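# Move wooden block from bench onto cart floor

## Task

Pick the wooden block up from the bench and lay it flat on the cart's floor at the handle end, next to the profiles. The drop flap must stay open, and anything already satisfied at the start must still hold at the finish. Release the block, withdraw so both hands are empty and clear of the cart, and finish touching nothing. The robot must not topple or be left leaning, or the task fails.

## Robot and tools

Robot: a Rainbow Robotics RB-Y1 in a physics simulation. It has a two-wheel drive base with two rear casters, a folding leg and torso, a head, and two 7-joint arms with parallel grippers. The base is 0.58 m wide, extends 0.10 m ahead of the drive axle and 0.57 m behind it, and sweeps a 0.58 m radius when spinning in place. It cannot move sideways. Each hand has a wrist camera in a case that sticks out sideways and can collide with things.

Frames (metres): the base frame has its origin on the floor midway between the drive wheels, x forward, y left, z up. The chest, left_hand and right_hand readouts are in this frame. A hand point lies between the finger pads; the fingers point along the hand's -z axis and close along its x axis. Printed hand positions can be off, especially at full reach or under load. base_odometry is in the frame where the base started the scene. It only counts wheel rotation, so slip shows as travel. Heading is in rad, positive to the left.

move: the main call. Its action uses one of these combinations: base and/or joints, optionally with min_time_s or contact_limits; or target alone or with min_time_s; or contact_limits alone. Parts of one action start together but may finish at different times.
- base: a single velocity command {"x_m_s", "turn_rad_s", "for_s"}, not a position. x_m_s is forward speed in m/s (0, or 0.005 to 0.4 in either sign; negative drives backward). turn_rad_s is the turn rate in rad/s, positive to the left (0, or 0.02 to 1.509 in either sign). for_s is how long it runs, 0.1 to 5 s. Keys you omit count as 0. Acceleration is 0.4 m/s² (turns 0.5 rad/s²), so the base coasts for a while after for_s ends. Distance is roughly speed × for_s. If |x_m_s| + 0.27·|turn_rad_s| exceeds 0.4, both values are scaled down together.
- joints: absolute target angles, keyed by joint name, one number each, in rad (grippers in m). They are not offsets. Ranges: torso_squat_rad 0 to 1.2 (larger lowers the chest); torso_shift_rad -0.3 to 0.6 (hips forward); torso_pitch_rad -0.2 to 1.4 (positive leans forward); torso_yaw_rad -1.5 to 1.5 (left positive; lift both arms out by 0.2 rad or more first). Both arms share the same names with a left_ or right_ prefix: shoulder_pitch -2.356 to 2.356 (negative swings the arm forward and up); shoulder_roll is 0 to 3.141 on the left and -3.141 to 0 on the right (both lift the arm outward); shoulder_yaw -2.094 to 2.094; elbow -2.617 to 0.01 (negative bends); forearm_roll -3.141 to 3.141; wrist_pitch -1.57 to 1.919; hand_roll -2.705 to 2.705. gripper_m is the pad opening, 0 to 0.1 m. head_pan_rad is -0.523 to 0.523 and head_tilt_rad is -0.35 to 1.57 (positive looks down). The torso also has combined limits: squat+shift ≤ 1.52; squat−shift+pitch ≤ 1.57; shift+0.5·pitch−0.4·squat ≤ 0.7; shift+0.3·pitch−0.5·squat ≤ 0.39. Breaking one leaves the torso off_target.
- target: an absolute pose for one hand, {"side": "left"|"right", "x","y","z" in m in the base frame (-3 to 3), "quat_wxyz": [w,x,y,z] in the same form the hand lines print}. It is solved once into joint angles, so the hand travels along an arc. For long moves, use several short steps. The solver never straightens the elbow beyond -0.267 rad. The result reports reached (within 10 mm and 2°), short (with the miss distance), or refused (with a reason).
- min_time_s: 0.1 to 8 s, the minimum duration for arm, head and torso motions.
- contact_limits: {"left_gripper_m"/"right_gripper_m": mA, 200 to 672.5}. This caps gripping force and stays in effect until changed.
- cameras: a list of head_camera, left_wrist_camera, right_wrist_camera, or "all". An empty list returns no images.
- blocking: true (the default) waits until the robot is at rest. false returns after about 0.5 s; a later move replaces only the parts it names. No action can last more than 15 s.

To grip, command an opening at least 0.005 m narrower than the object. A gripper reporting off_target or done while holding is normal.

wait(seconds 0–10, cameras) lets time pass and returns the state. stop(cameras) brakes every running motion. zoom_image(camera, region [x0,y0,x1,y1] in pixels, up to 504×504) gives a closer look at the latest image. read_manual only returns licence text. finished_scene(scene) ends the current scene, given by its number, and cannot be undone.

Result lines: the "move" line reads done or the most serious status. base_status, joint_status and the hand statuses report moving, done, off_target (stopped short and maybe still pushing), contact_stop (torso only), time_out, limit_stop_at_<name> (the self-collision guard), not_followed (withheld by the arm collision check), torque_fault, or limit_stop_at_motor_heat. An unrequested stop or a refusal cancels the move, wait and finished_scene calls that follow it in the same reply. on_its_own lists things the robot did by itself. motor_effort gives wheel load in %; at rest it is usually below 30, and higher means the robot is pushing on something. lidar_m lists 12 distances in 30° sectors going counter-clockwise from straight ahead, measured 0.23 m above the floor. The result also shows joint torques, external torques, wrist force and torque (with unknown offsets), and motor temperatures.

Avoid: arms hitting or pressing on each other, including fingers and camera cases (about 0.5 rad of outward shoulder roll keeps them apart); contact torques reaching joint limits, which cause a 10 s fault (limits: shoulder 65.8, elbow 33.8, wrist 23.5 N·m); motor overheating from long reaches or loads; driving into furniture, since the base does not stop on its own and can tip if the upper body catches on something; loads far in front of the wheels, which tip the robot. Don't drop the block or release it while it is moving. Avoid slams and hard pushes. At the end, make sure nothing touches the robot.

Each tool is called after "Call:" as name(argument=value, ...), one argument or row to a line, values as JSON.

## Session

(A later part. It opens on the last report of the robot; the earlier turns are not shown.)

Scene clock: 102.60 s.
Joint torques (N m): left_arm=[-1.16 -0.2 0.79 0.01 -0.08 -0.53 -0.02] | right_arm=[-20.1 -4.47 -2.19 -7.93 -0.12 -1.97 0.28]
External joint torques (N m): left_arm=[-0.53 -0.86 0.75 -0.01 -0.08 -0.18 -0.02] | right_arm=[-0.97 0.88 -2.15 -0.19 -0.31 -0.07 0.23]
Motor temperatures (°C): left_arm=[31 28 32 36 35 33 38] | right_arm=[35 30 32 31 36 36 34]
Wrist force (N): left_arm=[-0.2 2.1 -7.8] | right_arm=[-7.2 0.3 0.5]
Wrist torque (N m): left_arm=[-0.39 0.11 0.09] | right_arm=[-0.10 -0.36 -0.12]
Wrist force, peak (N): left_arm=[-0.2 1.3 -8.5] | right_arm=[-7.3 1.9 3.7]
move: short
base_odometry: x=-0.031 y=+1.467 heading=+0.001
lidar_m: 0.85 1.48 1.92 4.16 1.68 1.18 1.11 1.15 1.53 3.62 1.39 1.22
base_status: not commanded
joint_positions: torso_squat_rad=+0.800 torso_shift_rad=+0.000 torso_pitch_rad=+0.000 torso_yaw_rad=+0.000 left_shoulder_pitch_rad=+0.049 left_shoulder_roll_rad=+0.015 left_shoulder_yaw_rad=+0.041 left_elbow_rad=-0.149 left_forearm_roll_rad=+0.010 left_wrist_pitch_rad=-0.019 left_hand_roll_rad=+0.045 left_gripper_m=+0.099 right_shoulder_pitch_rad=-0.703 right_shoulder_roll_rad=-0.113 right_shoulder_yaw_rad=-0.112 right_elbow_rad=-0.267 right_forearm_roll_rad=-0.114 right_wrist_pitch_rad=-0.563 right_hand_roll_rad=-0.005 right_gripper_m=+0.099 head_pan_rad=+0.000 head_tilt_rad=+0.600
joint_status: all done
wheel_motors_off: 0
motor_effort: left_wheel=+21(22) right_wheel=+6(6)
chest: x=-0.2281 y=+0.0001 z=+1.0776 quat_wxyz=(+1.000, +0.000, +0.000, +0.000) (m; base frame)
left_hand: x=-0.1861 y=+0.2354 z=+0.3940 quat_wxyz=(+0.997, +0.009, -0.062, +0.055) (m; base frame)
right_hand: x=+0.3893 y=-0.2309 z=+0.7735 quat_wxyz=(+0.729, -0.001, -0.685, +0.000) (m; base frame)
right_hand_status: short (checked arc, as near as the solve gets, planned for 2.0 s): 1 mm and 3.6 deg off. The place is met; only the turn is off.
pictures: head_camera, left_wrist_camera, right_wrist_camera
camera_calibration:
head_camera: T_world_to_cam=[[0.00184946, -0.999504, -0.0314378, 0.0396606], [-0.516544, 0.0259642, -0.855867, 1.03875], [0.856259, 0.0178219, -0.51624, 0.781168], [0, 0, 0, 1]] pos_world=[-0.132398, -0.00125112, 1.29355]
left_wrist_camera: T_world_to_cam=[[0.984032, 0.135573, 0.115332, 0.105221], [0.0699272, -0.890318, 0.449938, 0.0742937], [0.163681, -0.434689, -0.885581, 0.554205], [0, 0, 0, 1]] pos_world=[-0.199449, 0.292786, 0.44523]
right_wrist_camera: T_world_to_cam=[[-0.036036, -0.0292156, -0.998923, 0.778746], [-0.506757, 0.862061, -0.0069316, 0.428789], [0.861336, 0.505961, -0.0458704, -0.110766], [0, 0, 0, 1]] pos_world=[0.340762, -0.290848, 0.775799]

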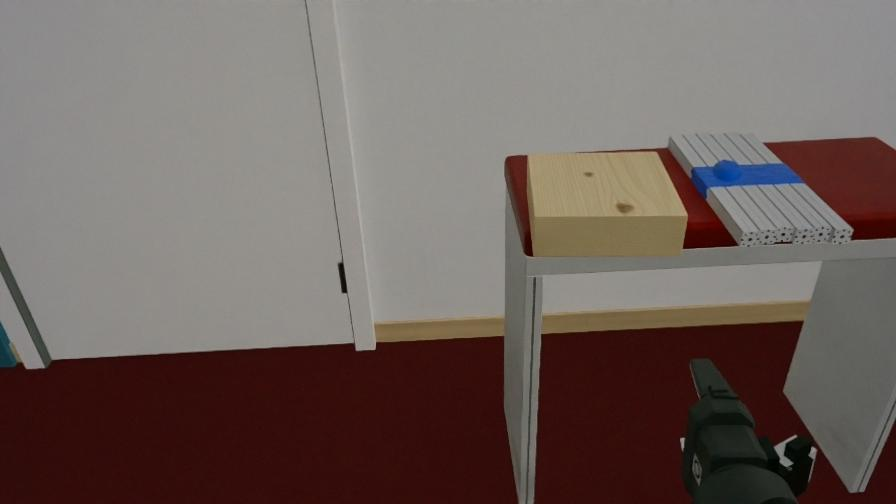

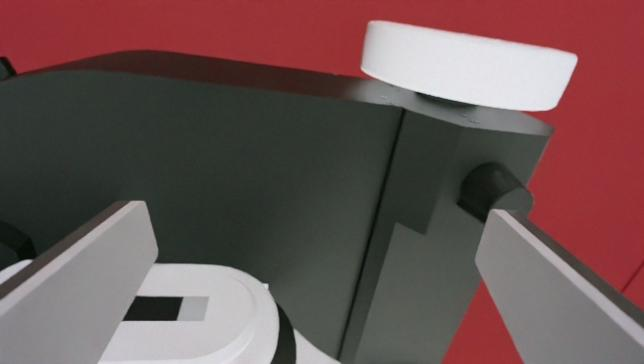

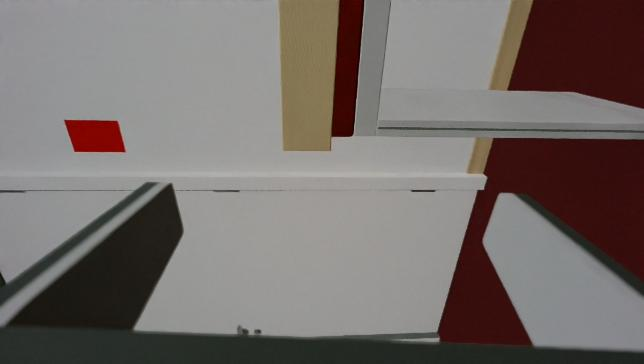

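Call:
move(
  target={"side":"right","x":0.36,"y":-0.231,"z":0.775,"quat_wxyz":[0.7071,0,-0.7071,0]},
  cameras=[],
)

Call:
move(
  base={"x_m_s":0.15,"for_s":2.3},
  joints={"head_pan_rad":-0.3,"head_tilt_rad":0.8},
)

Scene clock: 106.30 s.
Joint torques (N m): left_arm=[-0.5 -0.09 0.71 -0.07 -0.06 -0.49 -0.08] | right_arm=[-17.76 -3.17 0.38 -9.57 0.13 -2 0.28]
External joint torques (N m): left_arm=[0.13 -0.75 0.67 -0.08 -0.06 -0.13 -0.08] | right_arm=[-1.13 0.66 0.64 -1.15 -0.09 -0.1 0.23]
Motor temperatures (°C): left_arm=[31 28 32 36 35 33 38] | right_arm=[35 30 32 31 36 36 34]
Wrist force (N): left_arm=[-0.4 1.3 -8.3] | right_arm=[-7.3 0.7 1.1]
Wrist torque (N m): left_arm=[-0.28 0.08 0.05] | right_arm=[-0.14 -0.41 -0.09]
Wrist force, peak (N): left_arm=[-0.3 1.2 -9.0] | right_arm=[-8.7 2.1 1.8]
move: done
base_odometry: x=-0.031 y=+1.467 heading=+0.001
lidar_m: 0.84 1.46 1.94 4.15 1.67 1.17 1.11 1.15 1.52 3.62 1.40 1.21
base_status: not commanded
joint_positions: torso_squat_rad=+0.800 torso_shift_rad=+0.000 torso_pitch_rad=+0.000 torso_yaw_rad=+0.000 left_shoulder_pitch_rad=+0.049 left_shoulder_roll_rad=+0.015 left_shoulder_yaw_rad=+0.041 left_elbow_rad=-0.149 left_forearm_roll_rad=+0.010 left_wrist_pitch_rad=-0.019 left_hand_roll_rad=+0.045 left_gripper_m=+0.099 right_shoulder_pitch_rad=-0.469 right_shoulder_roll_rad=-0.079 right_shoulder_yaw_rad=-0.087 right_elbow_rad=-0.613 right_forearm_roll_rad=-0.088 right_wrist_pitch_rad=-0.523 right_hand_roll_rad=+0.008 right_gripper_m=+0.099 head_pan_rad=+0.000 head_tilt_rad=+0.600
joint_status: all done
wheel_motors_off: 0
motor_effort: left_wheel=+21(22) right_wheel=+4(6)
chest: x=-0.2280 y=+0.0001 z=+1.0776 quat_wxyz=(+1.000, +0.000, +0.000, +0.000) (m; base frame)
left_hand: x=-0.1861 y=+0.2354 z=+0.3940 quat_wxyz=(+0.997, +0.009, -0.062, +0.055) (m; base frame)
right_hand: x=+0.3595 y=-0.2313 z=+0.7751 quat_wxyz=(+0.702, +0.000, -0.712, +0.000) (m; base frame)
right_hand_status: reached (checked arc, planned for 0.7 s): 1 mm and 0.9 deg off.
pictures: none
No camera images: "cameras" was empty.

Scene clock: 109.30 s.
Joint torques (N m): left_arm=[-0.48 -0.29 0.95 0.01 -0.05 -0.63 -0.02] | right_arm=[-17.48 -3.03 0.6 -9.51 0.22 -1.93 0.24]
External joint torques (N m): left_arm=[0.14 -0.95 0.91 -0.01 -0.05 -0.28 -0.01] | right_arm=[-0.86 0.8 0.86 -1.09 0 -0.03 0.19]
Motor temperatures (°C): left_arm=[31 28 32 36 35 33 38] | right_arm=[35 30 32 31 36 36 34]
Wrist force (N): left_arm=[-0.1 2.0 -7.6] | right_arm=[-7.4 0.4 1.1]
Wrist torque (N m): left_arm=[-0.35 0.11 0.04] | right_arm=[-0.12 -0.39 -0.12]
Wrist force, peak (N): left_arm=[-0.1 2.1 -8.5] | right_arm=[-7.8 0.9 0.9]
move: done
base_odometry: x=+0.314 y=+1.467 heading=+0.000
lidar_m: 0.51 1.09 1.49 3.60 2.21 1.54 1.45 1.51 1.97 1.42 0.99 1.15
base_status: done (sent for 2.3 of 2.3 s)
joint_positions: torso_squat_rad=+0.800 torso_shift_rad=+0.000 torso_pitch_rad=+0.000 torso_yaw_rad=+0.000 left_shoulder_pitch_rad=+0.049 left_shoulder_roll_rad=+0.015 left_shoulder_yaw_rad=+0.041 left_elbow_rad=-0.149 left_forearm_roll_rad=+0.010 left_wrist_pitch_rad=-0.019 left_hand_roll_rad=+0.045 left_gripper_m=+0.099 right_shoulder_pitch_rad=-0.469 right_shoulder_roll_rad=-0.079 right_shoulder_yaw_rad=-0.087 right_elbow_rad=-0.613 right_forearm_roll_rad=-0.088 right_wrist_pitch_rad=-0.523 right_hand_roll_rad=+0.008 right_gripper_m=+0.099 head_pan_rad=-0.300 head_tilt_rad=+0.800
joint_status: all done
wheel_motors_off: 0
motor_effort: left_wheel=-9(48) right_wheel=+11(42)
chest: x=-0.2279 y=+0.0001 z=+1.0776 quat_wxyz=(+1.000, +0.000, +0.000, +0.000) (m; base frame)
left_hand: x=-0.1861 y=+0.2354 z=+0.3940 quat_wxyz=(+0.997, +0.009, -0.062, +0.055) (m; base frame)
right_hand: x=+0.3596 y=-0.2313 z=+0.7751 quat_wxyz=(+0.702, +0.000, -0.712, +0.000) (m; base frame)
pictures: head_camera, left_wrist_camera, right_wrist_camera
camera_calibration:
head_camera: T_world_to_cam=[[-0.299606, -0.953552, -0.031209, -0.0227155], [-0.638565, 0.224726, -0.736025, 0.860551], [0.708852, -0.200588, -0.676235, 0.955182], [0, 0, 0, 1]] pos_world=[-0.13437, -0.0234505, 1.27861]
left_wrist_camera: T_world_to_cam=[[0.984066, 0.135479, 0.115147, 0.10524], [0.0699126, -0.890286, 0.450004, 0.0742448], [0.16348, -0.434784, -0.885572, 0.554172], [0, 0, 0, 1]] pos_world=[-0.199349, 0.292786, 0.445231]
right_wrist_camera: T_world_to_cam=[[0.0412889, -0.0290285, -0.998725, 0.751336], [-0.506123, 0.861236, -0.0459562, 0.443845], [0.861472, 0.507375, 0.0208675, -0.136398], [0, 0, 0, 1]] pos_world=[0.311122, -0.29124, 0.773623]

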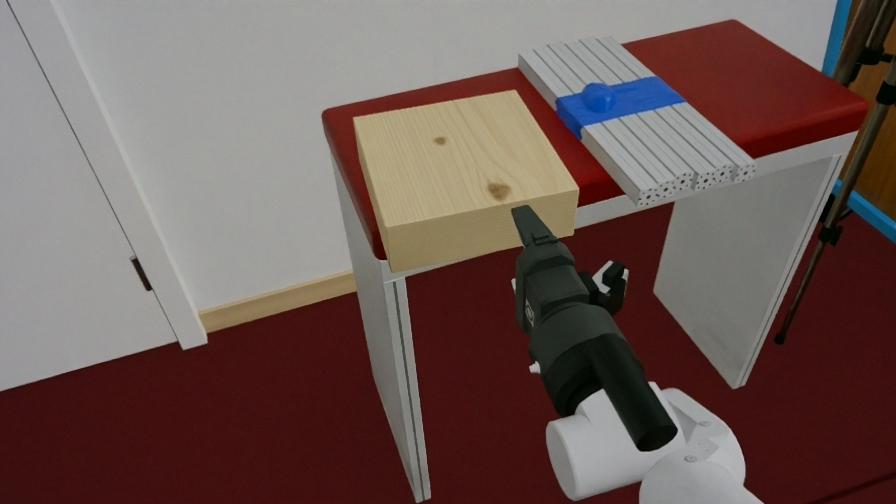

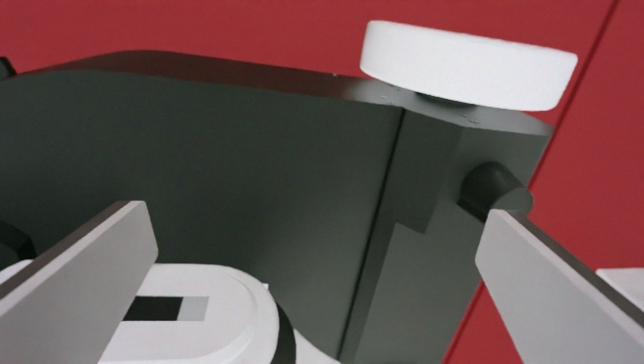

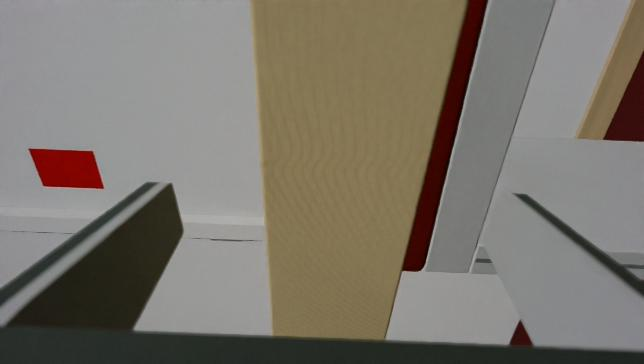

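Call:
move(
  target={"side":"right","x":0.36,"y":-0.231,"z":0.768,"quat_wxyz":[0.7071,0,-0.7071,0]},
  cameras=[],
)

Call:
move(
  base={"x_m_s":0.08,"for_s":1.0},
  cameras=["head_camera","right_wrist_camera"],
)

Call:
zoom_image(
  camera="head_camera",
  region=[320, 100, 680, 380],
)

Scene clock: 112.33 s.
Joint torques (N m): left_arm=[-0.63 -0.13 0.77 0.25 -0.1 -0.6 -0.01] | right_arm=[-18.74 -3.28 -0.92 -8.8 -0.02 -2.01 0.1]
External joint torques (N m): left_arm=[-0.01 -0.79 0.73 0.23 -0.11 -0.24 0] | right_arm=[-1.98 0.64 -0.69 -0.52 -0.23 -0.11 0.05]
Motor temperatures (°C): left_arm=[31 28 32 36 35 33 38] | right_arm=[35 30 32 31 36 36 34]
Wrist force (N): left_arm=[0.3 1.9 -7.6] | right_arm=[-7.7 0.8 1.2]
Wrist torque (N m): left_arm=[-0.37 0.15 0.08] | right_arm=[-0.15 -0.44 -0.12]
Wrist force, peak (N): left_arm=[-0.7 1.5 -8.4] | right_arm=[-8.2 0.3 1.5]
move: done
base_odometry: x=+0.314 y=+1.467 heading=+0.000
lidar_m: 0.50 1.08 1.48 3.59 2.19 1.54 1.45 1.50 1.98 1.43 0.99 1.15
base_status: not commanded
joint_positions: torso_squat_rad=+0.800 torso_shift_rad=+0.000 torso_pitch_rad=+0.000 torso_yaw_rad=+0.000 left_shoulder_pitch_rad=+0.049 left_shoulder_roll_rad=+0.015 left_shoulder_yaw_rad=+0.041 left_elbow_rad=-0.149 left_forearm_roll_rad=+0.010 left_wrist_pitch_rad=-0.019 left_hand_roll_rad=+0.045 left_gripper_m=+0.099 right_shoulder_pitch_rad=-0.488 right_shoulder_roll_rad=-0.081 right_shoulder_yaw_rad=-0.089 right_elbow_rad=-0.568 right_forearm_roll_rad=-0.090 right_wrist_pitch_rad=-0.533 right_hand_roll_rad=+0.007 right_gripper_m=+0.099 head_pan_rad=-0.300 head_tilt_rad=+0.800
joint_status: all done
wheel_motors_off: 0
motor_effort: left_wheel=-11(11) right_wheel=+13(13)
chest: x=-0.2279 y=+0.0001 z=+1.0776 quat_wxyz=(+1.000, +0.000, +0.000, +0.000) (m; base frame)
left_hand: x=-0.1861 y=+0.2354 z=+0.3940 quat_wxyz=(+0.997, +0.009, -0.062, +0.055) (m; base frame)
right_hand: x=+0.3594 y=-0.2311 z=+0.7680 quat_wxyz=(+0.708, +0.000, -0.706, +0.000) (m; base frame)
right_hand_status: reached (checked arc, planned for 0.2 s): 1 mm and 0.1 deg off.
pictures: none
No camera images: "cameras" was empty.

Scene clock: 113.83 s.
Joint torques (N m): left_arm=[-0.33 -0.15 0.86 0.2 -0.01 -0.58 -0.08] | right_arm=[-18.06 -3.32 -0.74 -9.15 0.16 -2.07 0.13]
External joint torques (N m): left_arm=[0.29 -0.82 0.82 0.18 -0.01 -0.23 -0.07] | right_arm=[-1.3 0.6 -0.51 -0.87 -0.05 -0.17 0.08]
Motor temperatures (°C): left_arm=[31 28 32 36 35 33 38] | right_arm=[35 30 32 31 36 36 34]
Wrist force (N): left_arm=[0.2 1.3 -8.2] | right_arm=[-7.2 0.6 0.9]
Wrist torque (N m): left_arm=[-0.31 0.17 0.11] | right_arm=[-0.15 -0.38 -0.12]
Wrist force, peak (N): left_arm=[0.4 1.1 -8.5] | right_arm=[-7.8 1.0 0.5]
move: done
base_odometry: x=+0.394 y=+1.467 heading=-0.001
lidar_m: 0.41 1.01 1.38 3.35 2.32 1.63 1.52 1.58 2.08 1.32 0.94 0.45
base_status: done (sent for 1 of 1 s)
joint_positions: torso_squat_rad=+0.800 torso_shift_rad=+0.000 torso_pitch_rad=+0.000 torso_yaw_rad=+0.000 left_shoulder_pitch_rad=+0.049 left_shoulder_roll_rad=+0.015 left_shoulder_yaw_rad=+0.041 left_elbow_rad=-0.149 left_forearm_roll_rad=+0.010 left_wrist_pitch_rad=-0.019 left_hand_roll_rad=+0.045 left_gripper_m=+0.099 right_shoulder_pitch_rad=-0.488 right_shoulder_roll_rad=-0.081 right_shoulder_yaw_rad=-0.089 right_elbow_rad=-0.568 right_forearm_roll_rad=-0.090 right_wrist_pitch_rad=-0.533 right_hand_roll_rad=+0.007 right_gripper_m=+0.099 head_pan_rad=-0.300 head_tilt_rad=+0.800
joint_status: not commanded
wheel_motors_off: 0
motor_effort: left_wheel=-11(27) right_wheel=+10(34)
chest: x=-0.2279 y=+0.0001 z=+1.0776 quat_wxyz=(+1.000, +0.000, +0.000, +0.000) (m; base frame)
left_hand: x=-0.1861 y=+0.2354 z=+0.3940 quat_wxyz=(+0.997, +0.009, -0.062, +0.055) (m; base frame)
right_hand: x=+0.3595 y=-0.2311 z=+0.7681 quat_wxyz=(+0.708, +0.000, -0.706, +0.000) (m; base frame)
pictures: head_camera, right_wrist_camera
camera_calibration:
head_camera: T_world_to_cam=[[-0.299608, -0.953552, -0.0312119, -0.0226821], [-0.638564, 0.22473, -0.736025, 0.860615], [0.708852, -0.200589, -0.676235, 0.955111], [0, 0, 0, 1]] pos_world=[-0.13427, -0.0234505, 1.27861]
right_wrist_camera: T_world_to_cam=[[0.0242196, -0.0290521, -0.999284, 0.750911], [-0.506619, 0.861362, -0.0373212, 0.436926], [0.86183, 0.50716, 0.00614354, -0.125197], [0, 0, 0, 1]] pos_world=[0.311067, -0.291041, 0.767449]

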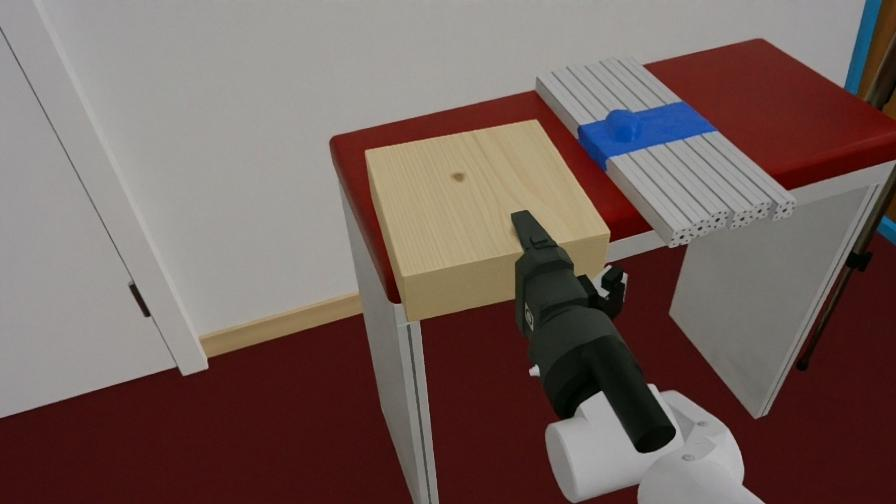

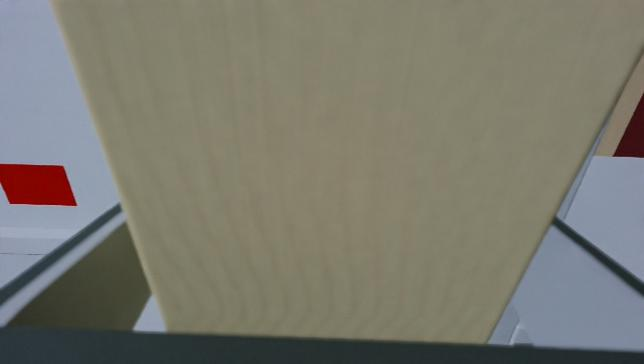

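Scaled by 1.400 from the camera's 896x504 image, which has a finer 1280x720 frame.

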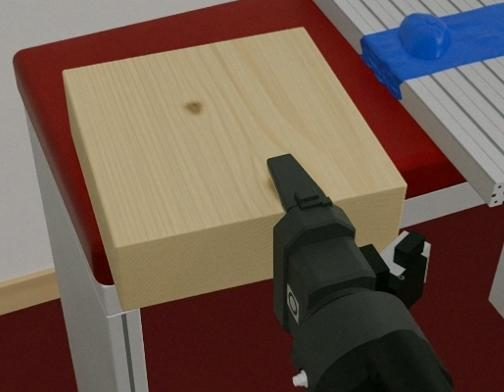

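Call:
move(
  target={"side":"right","x":0.362,"y":-0.206,"z":0.768,"quat_wxyz":[0.7071,0,-0.7071,0]},
  cameras=[],
)

Call:
move(
  joints={"right_gripper_m":0.03},
  cameras=["head_camera","right_wrist_camera"],
)

Scene clock: 116.40 s.
Joint torques (N m): left_arm=[-0.75 -0.09 0.66 0 -0.11 -0.45 -0.06] | right_arm=[-18.66 -3.08 -1.66 -8.78 0.16 -2.06 -0.1]
External joint torques (N m): left_arm=[-0.13 -0.75 0.61 -0.02 -0.11 -0.1 -0.05] | right_arm=[-1.76 -0.16 -1.81 -0.51 -0.12 -0.17 -0.15]
Motor temperatures (°C): left_arm=[31 28 32 36 35 33 38] | right_arm=[35 30 32 31 36 36 34]
Wrist force (N): left_arm=[-0.2 1.8 -8.0] | right_arm=[-6.9 1.0 0.6]
Wrist torque (N m): left_arm=[-0.36 0.14 0.08] | right_arm=[-0.19 -0.37 -0.11]
Wrist force, peak (N): left_arm=[0.3 2.2 -8.6] | right_arm=[-7.8 2.0 1.5]
move: done
base_odometry: x=+0.394 y=+1.467 heading=+0.000
lidar_m: 0.43 1.01 1.37 3.35 2.32 1.61 1.52 1.60 2.09 1.31 0.95 0.43
base_status: not commanded
joint_positions: torso_squat_rad=+0.800 torso_shift_rad=+0.000 torso_pitch_rad=+0.000 torso_yaw_rad=+0.000 left_shoulder_pitch_rad=+0.049 left_shoulder_roll_rad=+0.015 left_shoulder_yaw_rad=+0.041 left_elbow_rad=-0.149 left_forearm_roll_rad=+0.010 left_wrist_pitch_rad=-0.019 left_hand_roll_rad=+0.045 left_gripper_m=+0.099 right_shoulder_pitch_rad=-0.510 right_shoulder_roll_rad=-0.030 right_shoulder_yaw_rad=-0.114 right_elbow_rad=-0.548 right_forearm_roll_rad=-0.096 right_wrist_pitch_rad=-0.540 right_hand_roll_rad=+0.067 right_gripper_m=+0.099 head_pan_rad=-0.300 head_tilt_rad=+0.800
joint_status: all done
wheel_motors_off: 0
motor_effort: left_wheel=-11(11) right_wheel=+10(12)
chest: x=-0.2279 y=+0.0001 z=+1.0776 quat_wxyz=(+1.000, +0.000, +0.000, +0.000) (m; base frame)
left_hand: x=-0.1861 y=+0.2354 z=+0.3940 quat_wxyz=(+0.997, +0.009, -0.062, +0.055) (m; base frame)
right_hand: x=+0.3611 y=-0.2056 z=+0.7682 quat_wxyz=(+0.708, +0.002, -0.706, +0.001) (m; base frame)
right_hand_status: reached (checked arc, planned for 0.3 s): 1 mm and 0.3 deg off.
pictures: none
No camera images: "cameras" was empty.

Scene clock: 117.70 s.
Joint torques (N m): left_arm=[-0.49 -0.34 0.59 0.03 -0.02 -0.56 0] | right_arm=[-17.81 -2.98 -1.51 -7.81 0.09 -1.03 -0.17]
External joint torques (N m): left_arm=[0.13 -1 0.55 0.01 -0.02 -0.21 0.01] | right_arm=[-0.91 -0.05 -1.67 0.46 -0.18 0.87 -0.22]
Motor temperatures (°C): left_arm=[31 28 32 36 35 33 38] | right_arm=[35 30 32 31 36 36 34]
Wrist force (N): left_arm=[0.2 1.4 -7.1] | right_arm=[-3.7 1.4 3.4]
Wrist torque (N m): left_arm=[-0.28 0.16 0.07] | right_arm=[-0.19 -0.72 -0.22]
Wrist force, peak (N): left_arm=[-0.3 0.9 -8.5] | right_arm=[-7.7 0.6 1.3]
move: off_target
base_odometry: x=+0.394 y=+1.467 heading=+0.000
lidar_m: 0.43 1.00 1.36 3.34 2.32 1.62 1.53 1.59 2.07 1.31 0.95 0.44
base_status: not commanded
joint_positions: torso_squat_rad=+0.800 torso_shift_rad=+0.000 torso_pitch_rad=+0.000 torso_yaw_rad=+0.000 left_shoulder_pitch_rad=+0.049 left_shoulder_roll_rad=+0.015 left_shoulder_yaw_rad=+0.041 left_elbow_rad=-0.149 left_forearm_roll_rad=+0.010 left_wrist_pitch_rad=-0.019 left_hand_roll_rad=+0.045 left_gripper_m=+0.099 right_shoulder_pitch_rad=-0.510 right_shoulder_roll_rad=-0.030 right_shoulder_yaw_rad=-0.114 right_elbow_rad=-0.548 right_forearm_roll_rad=-0.096 right_wrist_pitch_rad=-0.540 right_hand_roll_rad=+0.067 right_gripper_m=+0.075 head_pan_rad=-0.300 head_tilt_rad=+0.800
joint_status: right_gripper_m off_target (ended at +0.075, target +0.030)
wheel_motors_off: 0
motor_effort: left_wheel=-10(11) right_wheel=+12(12)
chest: x=-0.2280 y=+0.0001 z=+1.0776 quat_wxyz=(+1.000, +0.000, +0.000, +0.000) (m; base frame)
left_hand: x=-0.1861 y=+0.2354 z=+0.3940 quat_wxyz=(+0.997, +0.009, -0.062, +0.055) (m; base frame)
right_hand: x=+0.3612 y=-0.2056 z=+0.7685 quat_wxyz=(+0.708, +0.002, -0.706, +0.001) (m; base frame)
pictures: head_camera, right_wrist_camera
camera_calibration:
head_camera: T_world_to_cam=[[-0.299586, -0.953558, -0.0312296, -0.0226867], [-0.638519, 0.224715, -0.736069, 0.860613], [0.708902, -0.200576, -0.676186, 0.955127], [0, 0, 0, 1]] pos_world=[-0.13437, -0.0234506, 1.27861]
right_wrist_camera: T_world_to_cam=[[0.0239383, -0.0282634, -0.999314, 0.752218], [-0.510154, 0.859307, -0.0365242, 0.416041], [0.85975, 0.510678, 0.00615169, -0.1381], [0, 0, 0, 1]] pos_world=[0.312969, -0.265722, 0.767747]

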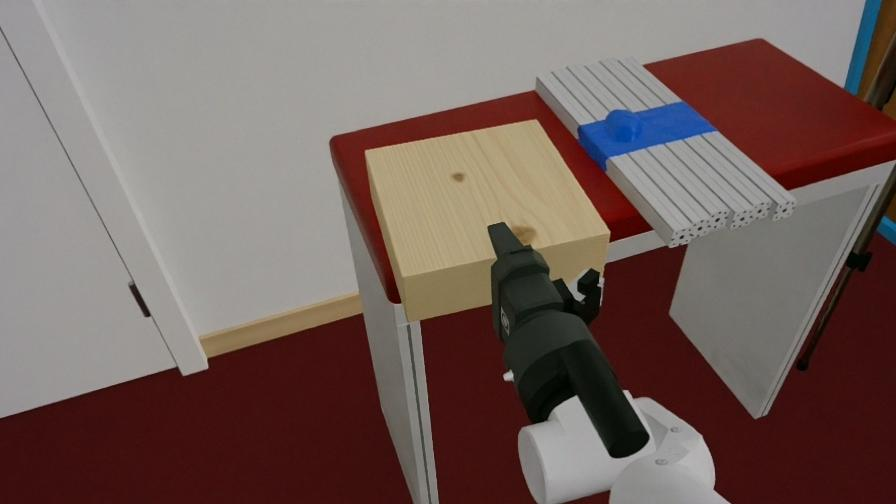

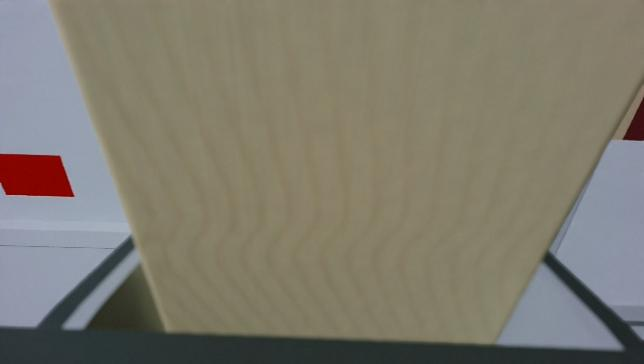

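Call:
move(
  joints={"torso_squat_rad":0.72},
  min_time_s=1.5,
  cameras=["head_camera","right_wrist_camera"],
)

Scene clock: 120.40 s.
Joint torques (N m): left_arm=[-0.66 -0.58 0.78 0.21 -0.09 -0.57 -0.1] | right_arm=[-27.47 -3.08 -1.4 -18.4 0.25 -7.91 -0.02]
External joint torques (N m): left_arm=[-0.06 -1.25 0.74 0.18 -0.09 -0.22 -0.1] | right_arm=[-10.64 -0.17 -1.56 -10.16 -0.03 -6.01 -0.07]
Motor temperatures (°C): left_arm=[31 28 32 36 35 33 38] | right_arm=[35 30 32 31 36 37 34]
Wrist force (N): left_arm=[-0.2 1.2 -7.7] | right_arm=[-24.6 0.7 0.3]
Wrist torque (N m): left_arm=[-0.31 0.11 0.09] | right_arm=[-0.09 1.47 -0.14]
Wrist force, peak (N): left_arm=[0.6 1.5 -8.3] | right_arm=[-25.5 1.3 0.3]
move: done
base_odometry: x=+0.394 y=+1.467 heading=+0.000
lidar_m: 0.43 1.01 1.36 3.35 2.32 1.62 1.52 1.58 2.09 1.30 0.94 0.44
base_status: not commanded
joint_positions: torso_squat_rad=+0.720 torso_shift_rad=+0.000 torso_pitch_rad=+0.001 torso_yaw_rad=+0.000 left_shoulder_pitch_rad=+0.049 left_shoulder_roll_rad=+0.015 left_shoulder_yaw_rad=+0.041 left_elbow_rad=-0.149 left_forearm_roll_rad=+0.010 left_wrist_pitch_rad=-0.019 left_hand_roll_rad=+0.045 left_gripper_m=+0.099 right_shoulder_pitch_rad=-0.507 right_shoulder_roll_rad=-0.030 right_shoulder_yaw_rad=-0.114 right_elbow_rad=-0.545 right_forearm_roll_rad=-0.096 right_wrist_pitch_rad=-0.539 right_hand_roll_rad=+0.067 right_gripper_m=+0.074 head_pan_rad=-0.300 head_tilt_rad=+0.800
joint_status: all done
wheel_motors_off: 0
motor_effort: left_wheel=-10(11) right_wheel=+11(12)
chest: x=-0.2275 y=+0.0001 z=+1.1162 quat_wxyz=(+1.000, +0.000, +0.000, +0.000) (m; base frame)
left_hand: x=-0.1863 y=+0.2354 z=+0.4326 quat_wxyz=(+0.997, +0.009, -0.061, +0.055) (m; base frame)
right_hand: x=+0.3601 y=-0.2061 z=+0.8037 quat_wxyz=(+0.711, +0.001, -0.704, +0.001) (m; base frame)
pictures: head_camera, right_wrist_camera
camera_calibration:
head_camera: T_world_to_cam=[[-0.29962, -0.953556, -0.0309763, -0.0216426], [-0.63915, 0.224723, -0.735518, 0.888527], [0.708318, -0.200577, -0.676797, 0.981464], [0, 0, 0, 1]] pos_world=[-0.133771, -0.0234506, 1.31711]
right_wrist_camera: T_world_to_cam=[[0.0163897, -0.0282552, -0.999466, 0.790255], [-0.509784, 0.859682, -0.0326631, 0.41403], [0.860146, 0.510047, -0.000314126, -0.132106], [0, 0, 0, 1]] pos_world=[0.311744, -0.266225, 0.803315]

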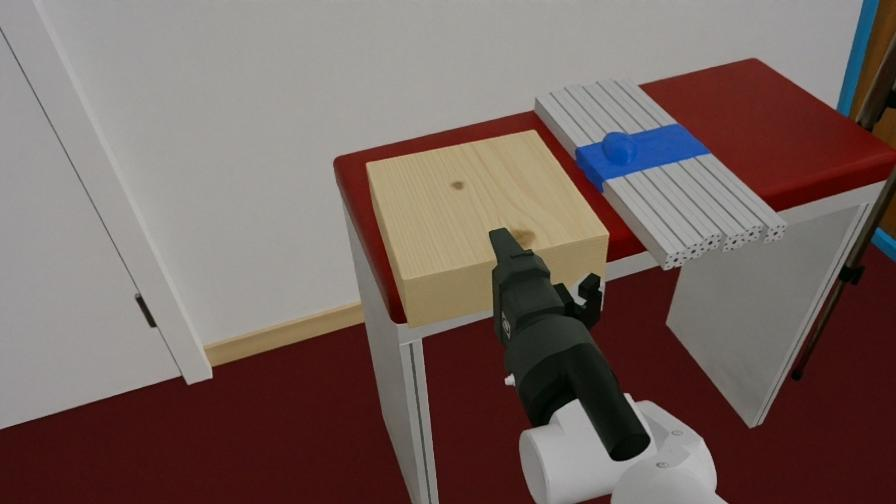

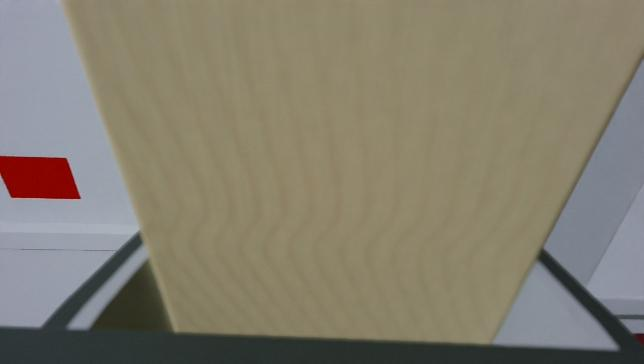

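Call:
move(
  joints={"torso_squat_rad":0.5},
  min_time_s=1.5,
  cameras=["head_camera","right_wrist_camera"],
)

Scene clock: 124.57 s.
Joint torques (N m): left_arm=[-0.84 0.07 0.91 0.1 -0.04 -0.67 -0.04] | right_arm=[-28.29 -2.93 -1.74 -18.97 0.16 -8.11 -0.12]
External joint torques (N m): left_arm=[-0.25 -0.6 0.87 0.07 -0.04 -0.32 -0.03] | right_arm=[-11.46 -0.02 -1.89 -10.73 -0.11 -6.21 -0.17]
Motor temperatures (°C): left_arm=[31 28 32 36 35 33 38] | right_arm=[35 30 32 31 36 37 34]
Wrist force (N): left_arm=[0.4 0.8 -7.7] | right_arm=[-24.8 1.2 -0.3]
Wrist torque (N m): left_arm=[-0.19 0.19 0.12] | right_arm=[-0.11 1.45 -0.17]
Wrist force, peak (N): left_arm=[0.1 1.2 -8.6] | right_arm=[-25.6 0.7 0.7]
move: done
base_odometry: x=+0.394 y=+1.467 heading=+0.000
lidar_m: 0.42 1.01 1.39 3.33 2.33 1.61 1.52 1.59 2.07 1.31 0.95 0.44
base_status: not commanded
joint_positions: torso_squat_rad=+0.500 torso_shift_rad=+0.000 torso_pitch_rad=+0.001 torso_yaw_rad=+0.000 left_shoulder_pitch_rad=+0.049 left_shoulder_roll_rad=+0.015 left_shoulder_yaw_rad=+0.041 left_elbow_rad=-0.149 left_forearm_roll_rad=+0.010 left_wrist_pitch_rad=-0.019 left_hand_roll_rad=+0.045 left_gripper_m=+0.099 right_shoulder_pitch_rad=-0.507 right_shoulder_roll_rad=-0.030 right_shoulder_yaw_rad=-0.114 right_elbow_rad=-0.545 right_forearm_roll_rad=-0.096 right_wrist_pitch_rad=-0.538 right_hand_roll_rad=+0.067 right_gripper_m=+0.074 head_pan_rad=-0.300 head_tilt_rad=+0.800
joint_status: all done
wheel_motors_off: 0
motor_effort: left_wheel=-10(11) right_wheel=+11(12)
chest: x=-0.2275 y=+0.0001 z=+1.2043 quat_wxyz=(+1.000, +0.000, +0.000, +0.000) (m; base frame)
left_hand: x=-0.1862 y=+0.2354 z=+0.5206 quat_wxyz=(+0.997, +0.009, -0.061, +0.055) (m; base frame)
right_hand: x=+0.3600 y=-0.2061 z=+0.8915 quat_wxyz=(+0.711, +0.001, -0.703, +0.001) (m; base frame)
pictures: head_camera, right_wrist_camera
camera_calibration:
head_camera: T_world_to_cam=[[-0.29962, -0.953556, -0.0309763, -0.0189167], [-0.63915, 0.224723, -0.735518, 0.953253], [0.708318, -0.200577, -0.676797, 1.04102], [0, 0, 0, 1]] pos_world=[-0.133771, -0.0234506, 1.40511]
right_wrist_camera: T_world_to_cam=[[0.0160777, -0.02832, -0.99947, 0.878189], [-0.50972, 0.859724, -0.0325598, 0.4168], [0.86019, 0.509973, -0.000612871, -0.131844], [0, 0, 0, 1]] pos_world=[0.311743, -0.266225, 0.891214]

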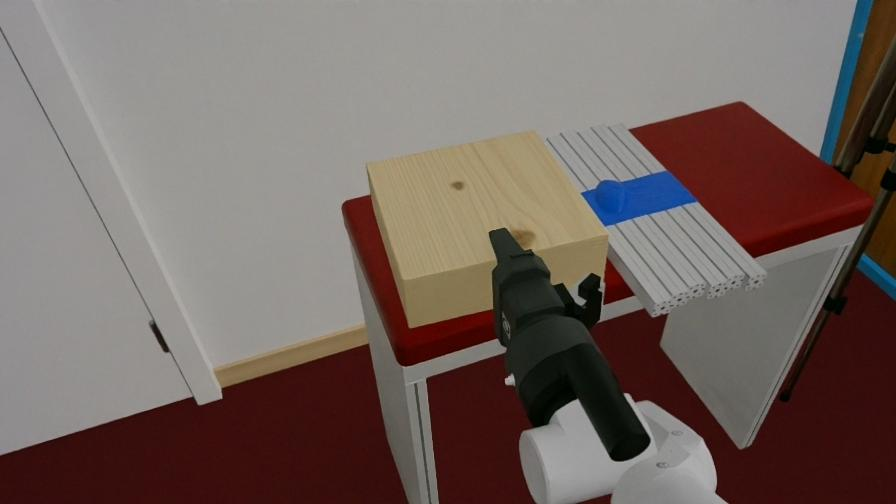

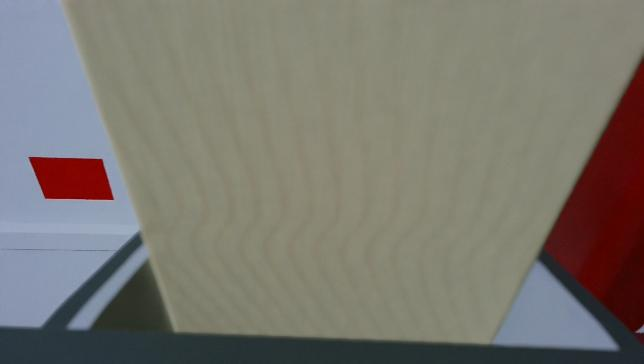

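Call:
move(
  base={"x_m_s":-0.2,"for_s":2.1},
  joints={"head_pan_rad":0.0},
  cameras=[],
)

Call:
move(
  base={"turn_rad_s":-0.45,"for_s":3.49},
  cameras=["head_camera"],
)

Call:
move(
  base={"x_m_s":0.35,"for_s":4.4},
  cameras=["head_camera"],
)

Call:
move(
  base={"turn_rad_s":0.45,"for_s":3.59},
  cameras=["head_camera"],
)

Scene clock: 132.47 s.
Joint torques (N m): left_arm=[-0.97 0.01 0.82 0.23 -0.05 -0.55 0.05] | right_arm=[-29.32 -3.4 -1.58 -19.38 0.28 -8.18 -0.19]
External joint torques (N m): left_arm=[-0.36 -0.65 0.78 0.21 -0.06 -0.2 0.06] | right_arm=[-12.49 -0.49 -1.73 -11.15 0.01 -6.28 -0.24]
Motor temperatures (°C): left_arm=[31 28 32 36 35 33 38] | right_arm=[36 30 32 32 36 38 34]
Wrist force (N): left_arm=[-0.3 1.6 -7.3] | right_arm=[-25.1 1.1 0.4]
Wrist torque (N m): left_arm=[-0.33 0.08 0.09] | right_arm=[-0.04 1.46 -0.16]
Wrist force, peak (N): left_arm=[0.3 1.1 -9.0] | right_arm=[-26.1 0.5 -0.7]
move: done
base_odometry: x=-0.026 y=+1.467 heading=-0.002
lidar_m: 0.84 1.47 1.90 4.16 1.67 1.18 1.10 1.15 1.51 3.59 1.38 1.21
base_status: done (sent for 2.1 of 2.1 s)
joint_positions: torso_squat_rad=+0.500 torso_shift_rad=+0.000 torso_pitch_rad=+0.001 torso_yaw_rad=+0.000 left_shoulder_pitch_rad=+0.049 left_shoulder_roll_rad=+0.015 left_shoulder_yaw_rad=+0.041 left_elbow_rad=-0.149 left_forearm_roll_rad=+0.010 left_wrist_pitch_rad=-0.019 left_hand_roll_rad=+0.045 left_gripper_m=+0.099 right_shoulder_pitch_rad=-0.507 right_shoulder_roll_rad=-0.029 right_shoulder_yaw_rad=-0.114 right_elbow_rad=-0.545 right_forearm_roll_rad=-0.096 right_wrist_pitch_rad=-0.538 right_hand_roll_rad=+0.067 right_gripper_m=+0.074 head_pan_rad=+0.000 head_tilt_rad=+0.800
joint_status: all done
wheel_motors_off: 0
motor_effort: left_wheel=-17(30) right_wheel=+15(42)
chest: x=-0.2276 y=+0.0000 z=+1.2043 quat_wxyz=(+1.000, +0.000, +0.000, +0.000) (m; base frame)
left_hand: x=-0.1863 y=+0.2354 z=+0.5206 quat_wxyz=(+0.997, +0.009, -0.061, +0.055) (m; base frame)
right_hand: x=+0.3598 y=-0.2061 z=+0.8914 quat_wxyz=(+0.711, +0.001, -0.703, +0.001) (m; base frame)
pictures: none
No camera images: "cameras" was empty.

Scene clock: 137.20 s.
Joint torques (N m): left_arm=[-0.89 0.13 0.82 0.01 0.02 -0.54 -0.12] | right_arm=[-29.34 -3.68 -1.54 -19.27 0.25 -8.19 -0.03]
External joint torques (N m): left_arm=[-0.29 -0.53 0.78 -0.02 0.01 -0.19 -0.11] | right_arm=[-12.51 -0.77 -1.69 -11.04 -0.02 -6.29 -0.08]
Motor temperatures (°C): left_arm=[31 28 32 36 35 33 38] | right_arm=[36 30 32 32 36 38 34]
Wrist force (N): left_arm=[-0.5 0.9 -8.2] | right_arm=[-25.5 1.9 -0.4]
Wrist torque (N m): left_arm=[-0.27 0.08 0.07] | right_arm=[-0.10 1.42 -0.17]
Wrist force, peak (N): left_arm=[0.1 1.3 -8.5] | right_arm=[-25.5 1.9 -0.4]
move: done
base_odometry: x=-0.026 y=+1.467 heading=-1.576
lidar_m: 3.44 1.40 1.22 0.84 1.46 1.92 4.15 1.72 1.19 1.12 1.14 1.47
base_status: done (sent for 3.5 of 3.5 s)
joint_positions: torso_squat_rad=+0.500 torso_shift_rad=+0.000 torso_pitch_rad=+0.001 torso_yaw_rad=+0.000 left_shoulder_pitch_rad=+0.049 left_shoulder_roll_rad=+0.015 left_shoulder_yaw_rad=+0.041 left_elbow_rad=-0.149 left_forearm_roll_rad=+0.010 left_wrist_pitch_rad=-0.019 left_hand_roll_rad=+0.045 left_gripper_m=+0.099 right_shoulder_pitch_rad=-0.507 right_shoulder_roll_rad=-0.029 right_shoulder_yaw_rad=-0.114 right_elbow_rad=-0.545 right_forearm_roll_rad=-0.096 right_wrist_pitch_rad=-0.538 right_hand_roll_rad=+0.067 right_gripper_m=+0.074 head_pan_rad=+0.000 head_tilt_rad=+0.800
joint_status: not commanded
wheel_motors_off: 0
motor_effort: left_wheel=+19(53) right_wheel=+6(51)
chest: x=-0.2276 y=+0.0000 z=+1.2043 quat_wxyz=(+1.000, +0.000, +0.000, +0.000) (m; base frame)
left_hand: x=-0.1863 y=+0.2354 z=+0.5206 quat_wxyz=(+0.997, +0.009, -0.061, +0.055) (m; base frame)
right_hand: x=+0.3598 y=-0.2061 z=+0.8914 quat_wxyz=(+0.711, +0.001, -0.703, +0.001) (m; base frame)
pictures: head_camera
camera_calibration:
head_camera: T_world_to_cam=[[-0.00452486, -0.999497, -0.0313844, 0.0421598], [-0.67697, 0.026161, -0.735546, 0.9455], [0.735997, 0.0179181, -0.676748, 1.04666], [0, 0, 0, 1]] pos_world=[-0.130074, -0.00135077, 1.40511]

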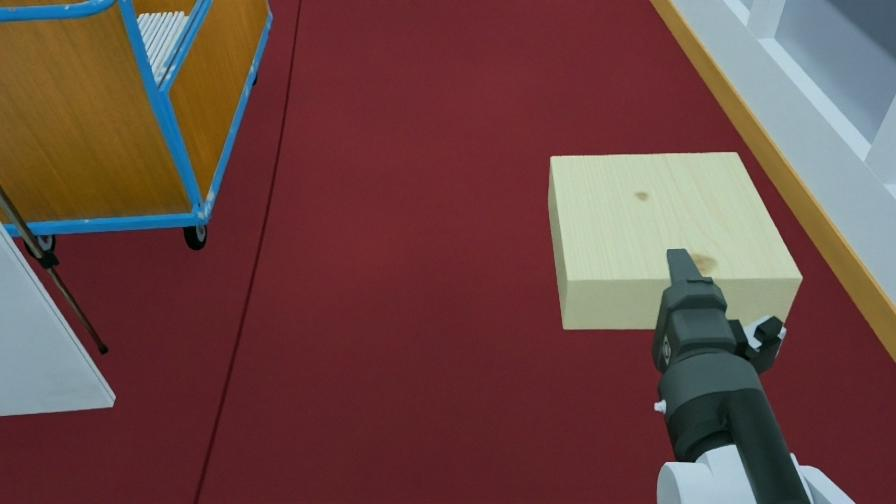

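Scene clock: 142.80 s.
Joint torques (N m): left_arm=[0.01 -0.47 0.66 0.13 -0.04 -0.61 0.02] | right_arm=[-28.91 -3.76 -1.45 -19.23 0.39 -8.19 -0.03]
External joint torques (N m): left_arm=[0.6 -1.14 0.62 0.1 -0.04 -0.26 0.02] | right_arm=[-12.09 -0.86 -1.6 -11 0.12 -6.3 -0.08]
Motor temperatures (°C): left_arm=[31 28 32 36 35 33 38] | right_arm=[36 30 32 33 36 38 34]
Wrist force (N): left_arm=[0.2 1.1 -7.3] | right_arm=[-24.6 1.2 0.3]
Wrist torque (N m): left_arm=[-0.27 0.12 0.11] | right_arm=[-0.11 1.42 -0.13]
Wrist force, peak (N): left_arm=[0.4 1.8 -8.4] | right_arm=[-25.7 0.9 1.7]
move: done
base_odometry: x=-0.035 y=-0.073 heading=-1.576
lidar_m: 3.09 1.10 0.77 0.72 0.75 1.66 4.82 1.55 1.09 1.01 1.02 1.33
base_status: done (sent for 4.4 of 4.4 s)
joint_positions: torso_squat_rad=+0.500 torso_shift_rad=+0.000 torso_pitch_rad=+0.001 torso_yaw_rad=+0.000 left_shoulder_pitch_rad=+0.049 left_shoulder_roll_rad=+0.015 left_shoulder_yaw_rad=+0.041 left_elbow_rad=-0.149 left_forearm_roll_rad=+0.010 left_wrist_pitch_rad=-0.019 left_hand_roll_rad=+0.045 left_gripper_m=+0.099 right_shoulder_pitch_rad=-0.507 right_shoulder_roll_rad=-0.029 right_shoulder_yaw_rad=-0.114 right_elbow_rad=-0.545 right_forearm_roll_rad=-0.096 right_wrist_pitch_rad=-0.538 right_hand_roll_rad=+0.067 right_gripper_m=+0.074 head_pan_rad=+0.000 head_tilt_rad=+0.800
joint_status: not commanded
wheel_motors_off: 0
motor_effort: left_wheel=+0(49) right_wheel=+1(43)
chest: x=-0.2275 y=+0.0000 z=+1.2043 quat_wxyz=(+1.000, +0.000, +0.000, +0.000) (m; base frame)
left_hand: x=-0.1862 y=+0.2354 z=+0.5206 quat_wxyz=(+0.997, +0.009, -0.061, +0.055) (m; base frame)
right_hand: x=+0.3599 y=-0.2061 z=+0.8913 quat_wxyz=(+0.711, +0.001, -0.703, +0.001) (m; base frame)
pictures: head_camera
camera_calibration:
head_camera: T_world_to_cam=[[-0.00453057, -0.999497, -0.0313842, 0.0421593], [-0.677023, 0.0261635, -0.735497, 0.945492], [0.735948, 0.0179156, -0.676801, 1.04666], [0, 0, 0, 1]] pos_world=[-0.129974, -0.00135076, 1.40511]

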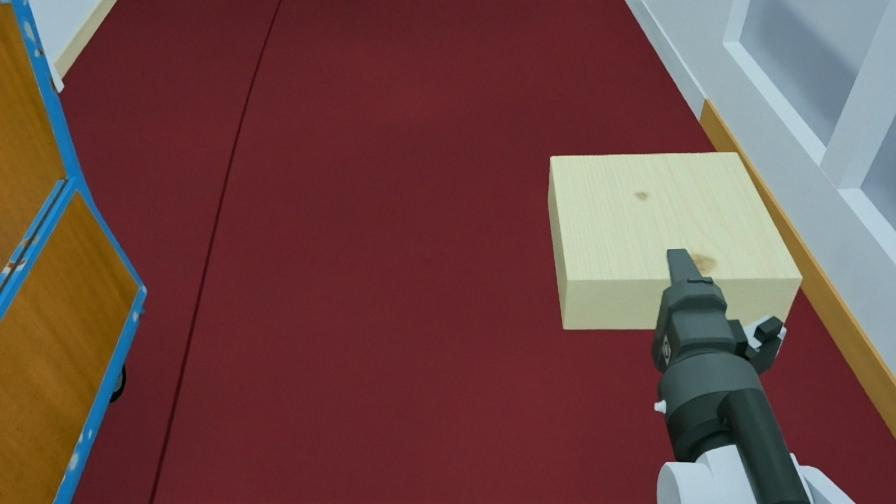

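Scene clock: 147.63 s.
Joint torques (N m): left_arm=[-0.33 -0.22 0.87 0.04 -0.11 -0.62 -0.04] | right_arm=[-29.1 -3.86 -1.56 -19.19 0.27 -8.05 -0.15]
External joint torques (N m): left_arm=[0.28 -0.9 0.83 0.02 -0.11 -0.27 -0.03] | right_arm=[-12.27 -0.96 -1.72 -10.96 0 -6.15 -0.19]
Motor temperatures (°C): left_arm=[31 28 32 36 35 33 38] | right_arm=[36 30 32 33 36 39 34]
Wrist force (N): left_arm=[0.3 1.1 -7.2] | right_arm=[-24.5 0.6 -0.4]
Wrist torque (N m): left_arm=[-0.32 0.13 0.08] | right_arm=[-0.21 1.45 -0.16]
Wrist force, peak (N): left_arm=[0.1 1.6 -8.5] | right_arm=[-25.5 0.0 0.8]
move: done
base_odometry: x=-0.036 y=-0.073 heading=+0.043
lidar_m: 0.73 0.77 1.65 4.11 1.43 1.04 0.99 1.05 1.43 3.72 1.04 0.76
base_status: done (sent for 3.6 of 3.6 s)
joint_positions: torso_squat_rad=+0.500 torso_shift_rad=+0.000 torso_pitch_rad=+0.001 torso_yaw_rad=+0.000 left_shoulder_pitch_rad=+0.049 left_shoulder_roll_rad=+0.015 left_shoulder_yaw_rad=+0.041 left_elbow_rad=-0.149 left_forearm_roll_rad=+0.010 left_wrist_pitch_rad=-0.019 left_hand_roll_rad=+0.045 left_gripper_m=+0.099 right_shoulder_pitch_rad=-0.507 right_shoulder_roll_rad=-0.029 right_shoulder_yaw_rad=-0.114 right_elbow_rad=-0.545 right_forearm_roll_rad=-0.096 right_wrist_pitch_rad=-0.538 right_hand_roll_rad=+0.067 right_gripper_m=+0.074 head_pan_rad=+0.000 head_tilt_rad=+0.800
joint_status: not commanded
wheel_motors_off: 0
motor_effort: left_wheel=+5(45) right_wheel=+16(46)
chest: x=-0.2275 y=+0.0000 z=+1.2043 quat_wxyz=(+1.000, +0.000, +0.000, +0.000) (m; base frame)
left_hand: x=-0.1862 y=+0.2354 z=+0.5206 quat_wxyz=(+0.997, +0.009, -0.061, +0.055) (m; base frame)
right_hand: x=+0.3599 y=-0.2061 z=+0.8913 quat_wxyz=(+0.711, +0.001, -0.703, +0.001) (m; base frame)
pictures: head_camera
camera_calibration:
head_camera: T_world_to_cam=[[-0.00453057, -0.999497, -0.0313842, 0.0421589], [-0.677023, 0.0261635, -0.735497, 0.945425], [0.735948, 0.0179156, -0.676801, 1.04673], [0, 0, 0, 1]] pos_world=[-0.130074, -0.00135076, 1.40511]

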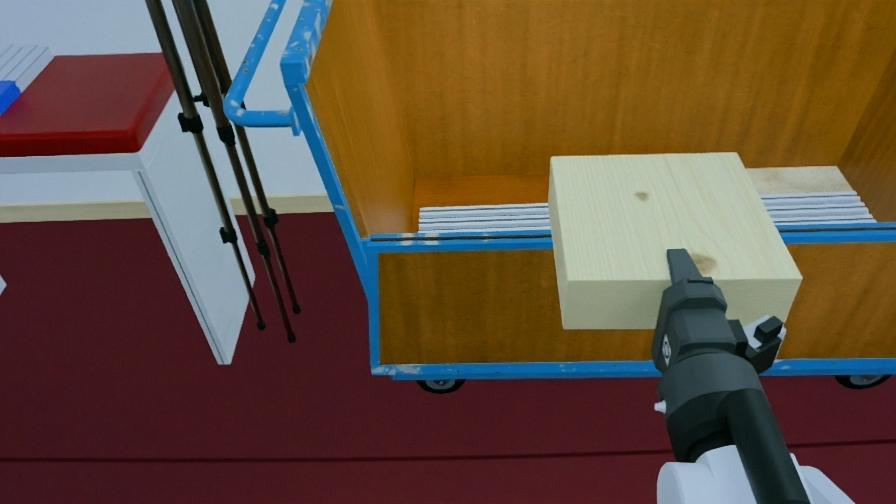

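Call:
move(
  base={"x_m_s":-0.2,"for_s":1.4},
  joints={"left_shoulder_roll_rad":0.35,"right_shoulder_roll_rad":-0.25},
  cameras=[],
)

Call:
move(
  joints={"torso_yaw_rad":0.6},
  min_time_s=2.5,
  cameras=["head_camera"],
)

Scene clock: 170.50 s.
Joint torques (N m): left_arm=[-1.24 7.67 1.36 -0.01 -0.13 -0.55 -0.11] | right_arm=[-29.74 -11.15 -1.78 -19.26 -0.5 -8.17 -0.03]
External joint torques (N m): left_arm=[-0.71 -2.5 0.63 0.08 -0.18 -0.19 -0.11] | right_arm=[-12.48 -3.19 -0.71 -11.01 -0.58 -6.29 -0.08]
Motor temperatures (°C): left_arm=[31 28 32 36 35 33 38] | right_arm=[37 30 32 34 36 39 34]
Wrist force (N): left_arm=[-0.3 -1.1 -7.3] | right_arm=[-24.1 5.5 1.1]
Wrist torque (N m): left_arm=[-0.11 0.08 0.10] | right_arm=[0.20 1.49 -0.09]
Wrist force, peak (N): left_arm=[-0.2 1.4 -8.7] | right_arm=[-26.6 7.2 -0.3]
move: done
base_odometry: x=-0.315 y=-0.085 heading=+0.044
lidar_m: 1.02 1.38 1.81 2.95 1.05 0.76 0.72 0.76 1.02 2.71 1.44 1.05
base_status: done (sent for 1.4 of 1.4 s)
joint_positions: torso_squat_rad=+0.500 torso_shift_rad=+0.000 torso_pitch_rad=+0.001 torso_yaw_rad=+0.000 left_shoulder_pitch_rad=+0.049 left_shoulder_roll_rad=+0.350 left_shoulder_yaw_rad=+0.041 left_elbow_rad=-0.149 left_forearm_roll_rad=+0.010 left_wrist_pitch_rad=-0.019 left_hand_roll_rad=+0.045 left_gripper_m=+0.099 right_shoulder_pitch_rad=-0.507 right_shoulder_roll_rad=-0.249 right_shoulder_yaw_rad=-0.114 right_elbow_rad=-0.545 right_forearm_roll_rad=-0.096 right_wrist_pitch_rad=-0.538 right_hand_roll_rad=+0.067 right_gripper_m=+0.074 head_pan_rad=+0.000 head_tilt_rad=+0.800
joint_status: all done
wheel_motors_off: 0
motor_effort: left_wheel=+14(35) right_wheel=-13(37)
chest: x=-0.2276 y=-0.0001 z=+1.2043 quat_wxyz=(+1.000, +0.000, +0.000, +0.000) (m; base frame)
left_hand: x=-0.1883 y=+0.4852 z=+0.5680 quat_wxyz=(+0.982, +0.175, -0.067, +0.036) (m; base frame)
right_hand: x=+0.3684 y=-0.3385 z=+0.9231 quat_wxyz=(+0.694, -0.102, -0.712, +0.033) (m; base frame)
pictures: none
No camera images: "cameras" was empty.

Scene clock: 173.30 s.
Joint torques (N m): left_arm=[-0.91 7.65 1.93 0 -0.04 -0.59 0.01] | right_arm=[-29.59 -11.03 -1.97 -19.38 -0.48 -8.14 -0.07]
External joint torques (N m): left_arm=[-0.38 -2.53 1.21 0.09 -0.09 -0.23 0.01] | right_arm=[-12.34 -3.07 -0.9 -11.14 -0.57 -6.26 -0.12]
Motor temperatures (°C): left_arm=[31 28 32 36 35 33 38] | right_arm=[37 31 32 34 36 39 34]
Wrist force (N): left_arm=[0.2 -0.1 -7.2] | right_arm=[-24.6 6.1 1.2]
Wrist torque (N m): left_arm=[-0.28 0.16 0.08] | right_arm=[0.15 1.43 -0.09]
Wrist force, peak (N): left_arm=[-0.2 -1.1 -7.7] | right_arm=[-24.6 6.1 1.2]
move: done
base_odometry: x=-0.315 y=-0.085 heading=+0.044
lidar_m: 1.02 1.38 1.83 2.96 1.04 0.74 0.72 0.76 1.04 2.71 1.43 1.05
base_status: not commanded
joint_positions: torso_squat_rad=+0.500 torso_shift_rad=+0.000 torso_pitch_rad=+0.001 torso_yaw_rad=+0.600 left_shoulder_pitch_rad=+0.049 left_shoulder_roll_rad=+0.350 left_shoulder_yaw_rad=+0.041 left_elbow_rad=-0.149 left_forearm_roll_rad=+0.010 left_wrist_pitch_rad=-0.019 left_hand_roll_rad=+0.045 left_gripper_m=+0.099 right_shoulder_pitch_rad=-0.507 right_shoulder_roll_rad=-0.249 right_shoulder_yaw_rad=-0.114 right_elbow_rad=-0.545 right_forearm_roll_rad=-0.096 right_wrist_pitch_rad=-0.538 right_hand_roll_rad=+0.067 right_gripper_m=+0.074 head_pan_rad=+0.000 head_tilt_rad=+0.800
joint_status: all done
wheel_motors_off: 0
motor_effort: left_wheel=+14(15) right_wheel=-15(16)
chest: x=-0.2276 y=+0.0001 z=+1.2043 quat_wxyz=(+0.955, +0.000, +0.000, +0.296) (m; base frame)
left_hand: x=-0.4691 y=+0.4229 z=+0.5680 quat_wxyz=(+0.927, +0.187, -0.012, +0.325) (m; base frame)
right_hand: x=+0.4553 y=+0.0574 z=+0.9231 quat_wxyz=(+0.653, +0.113, -0.710, +0.236) (m; base frame)
pictures: head_camera
camera_calibration:
head_camera: T_world_to_cam=[[0.56063, -0.827461, -0.031664, 0.171147], [-0.573526, -0.360432, -0.735634, 0.969105], [0.597295, 0.430579, -0.676639, 1.01499], [0, 0, 0, 1]] pos_world=[-0.146391, 0.0538804, 1.40511]

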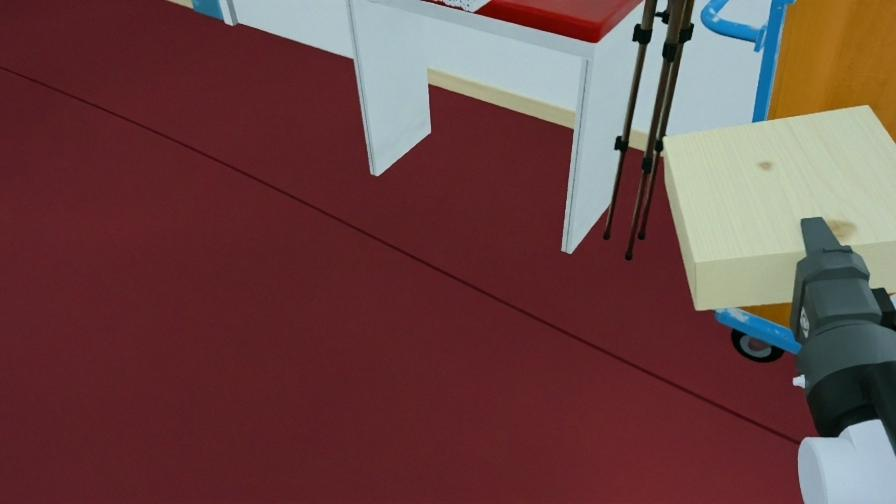

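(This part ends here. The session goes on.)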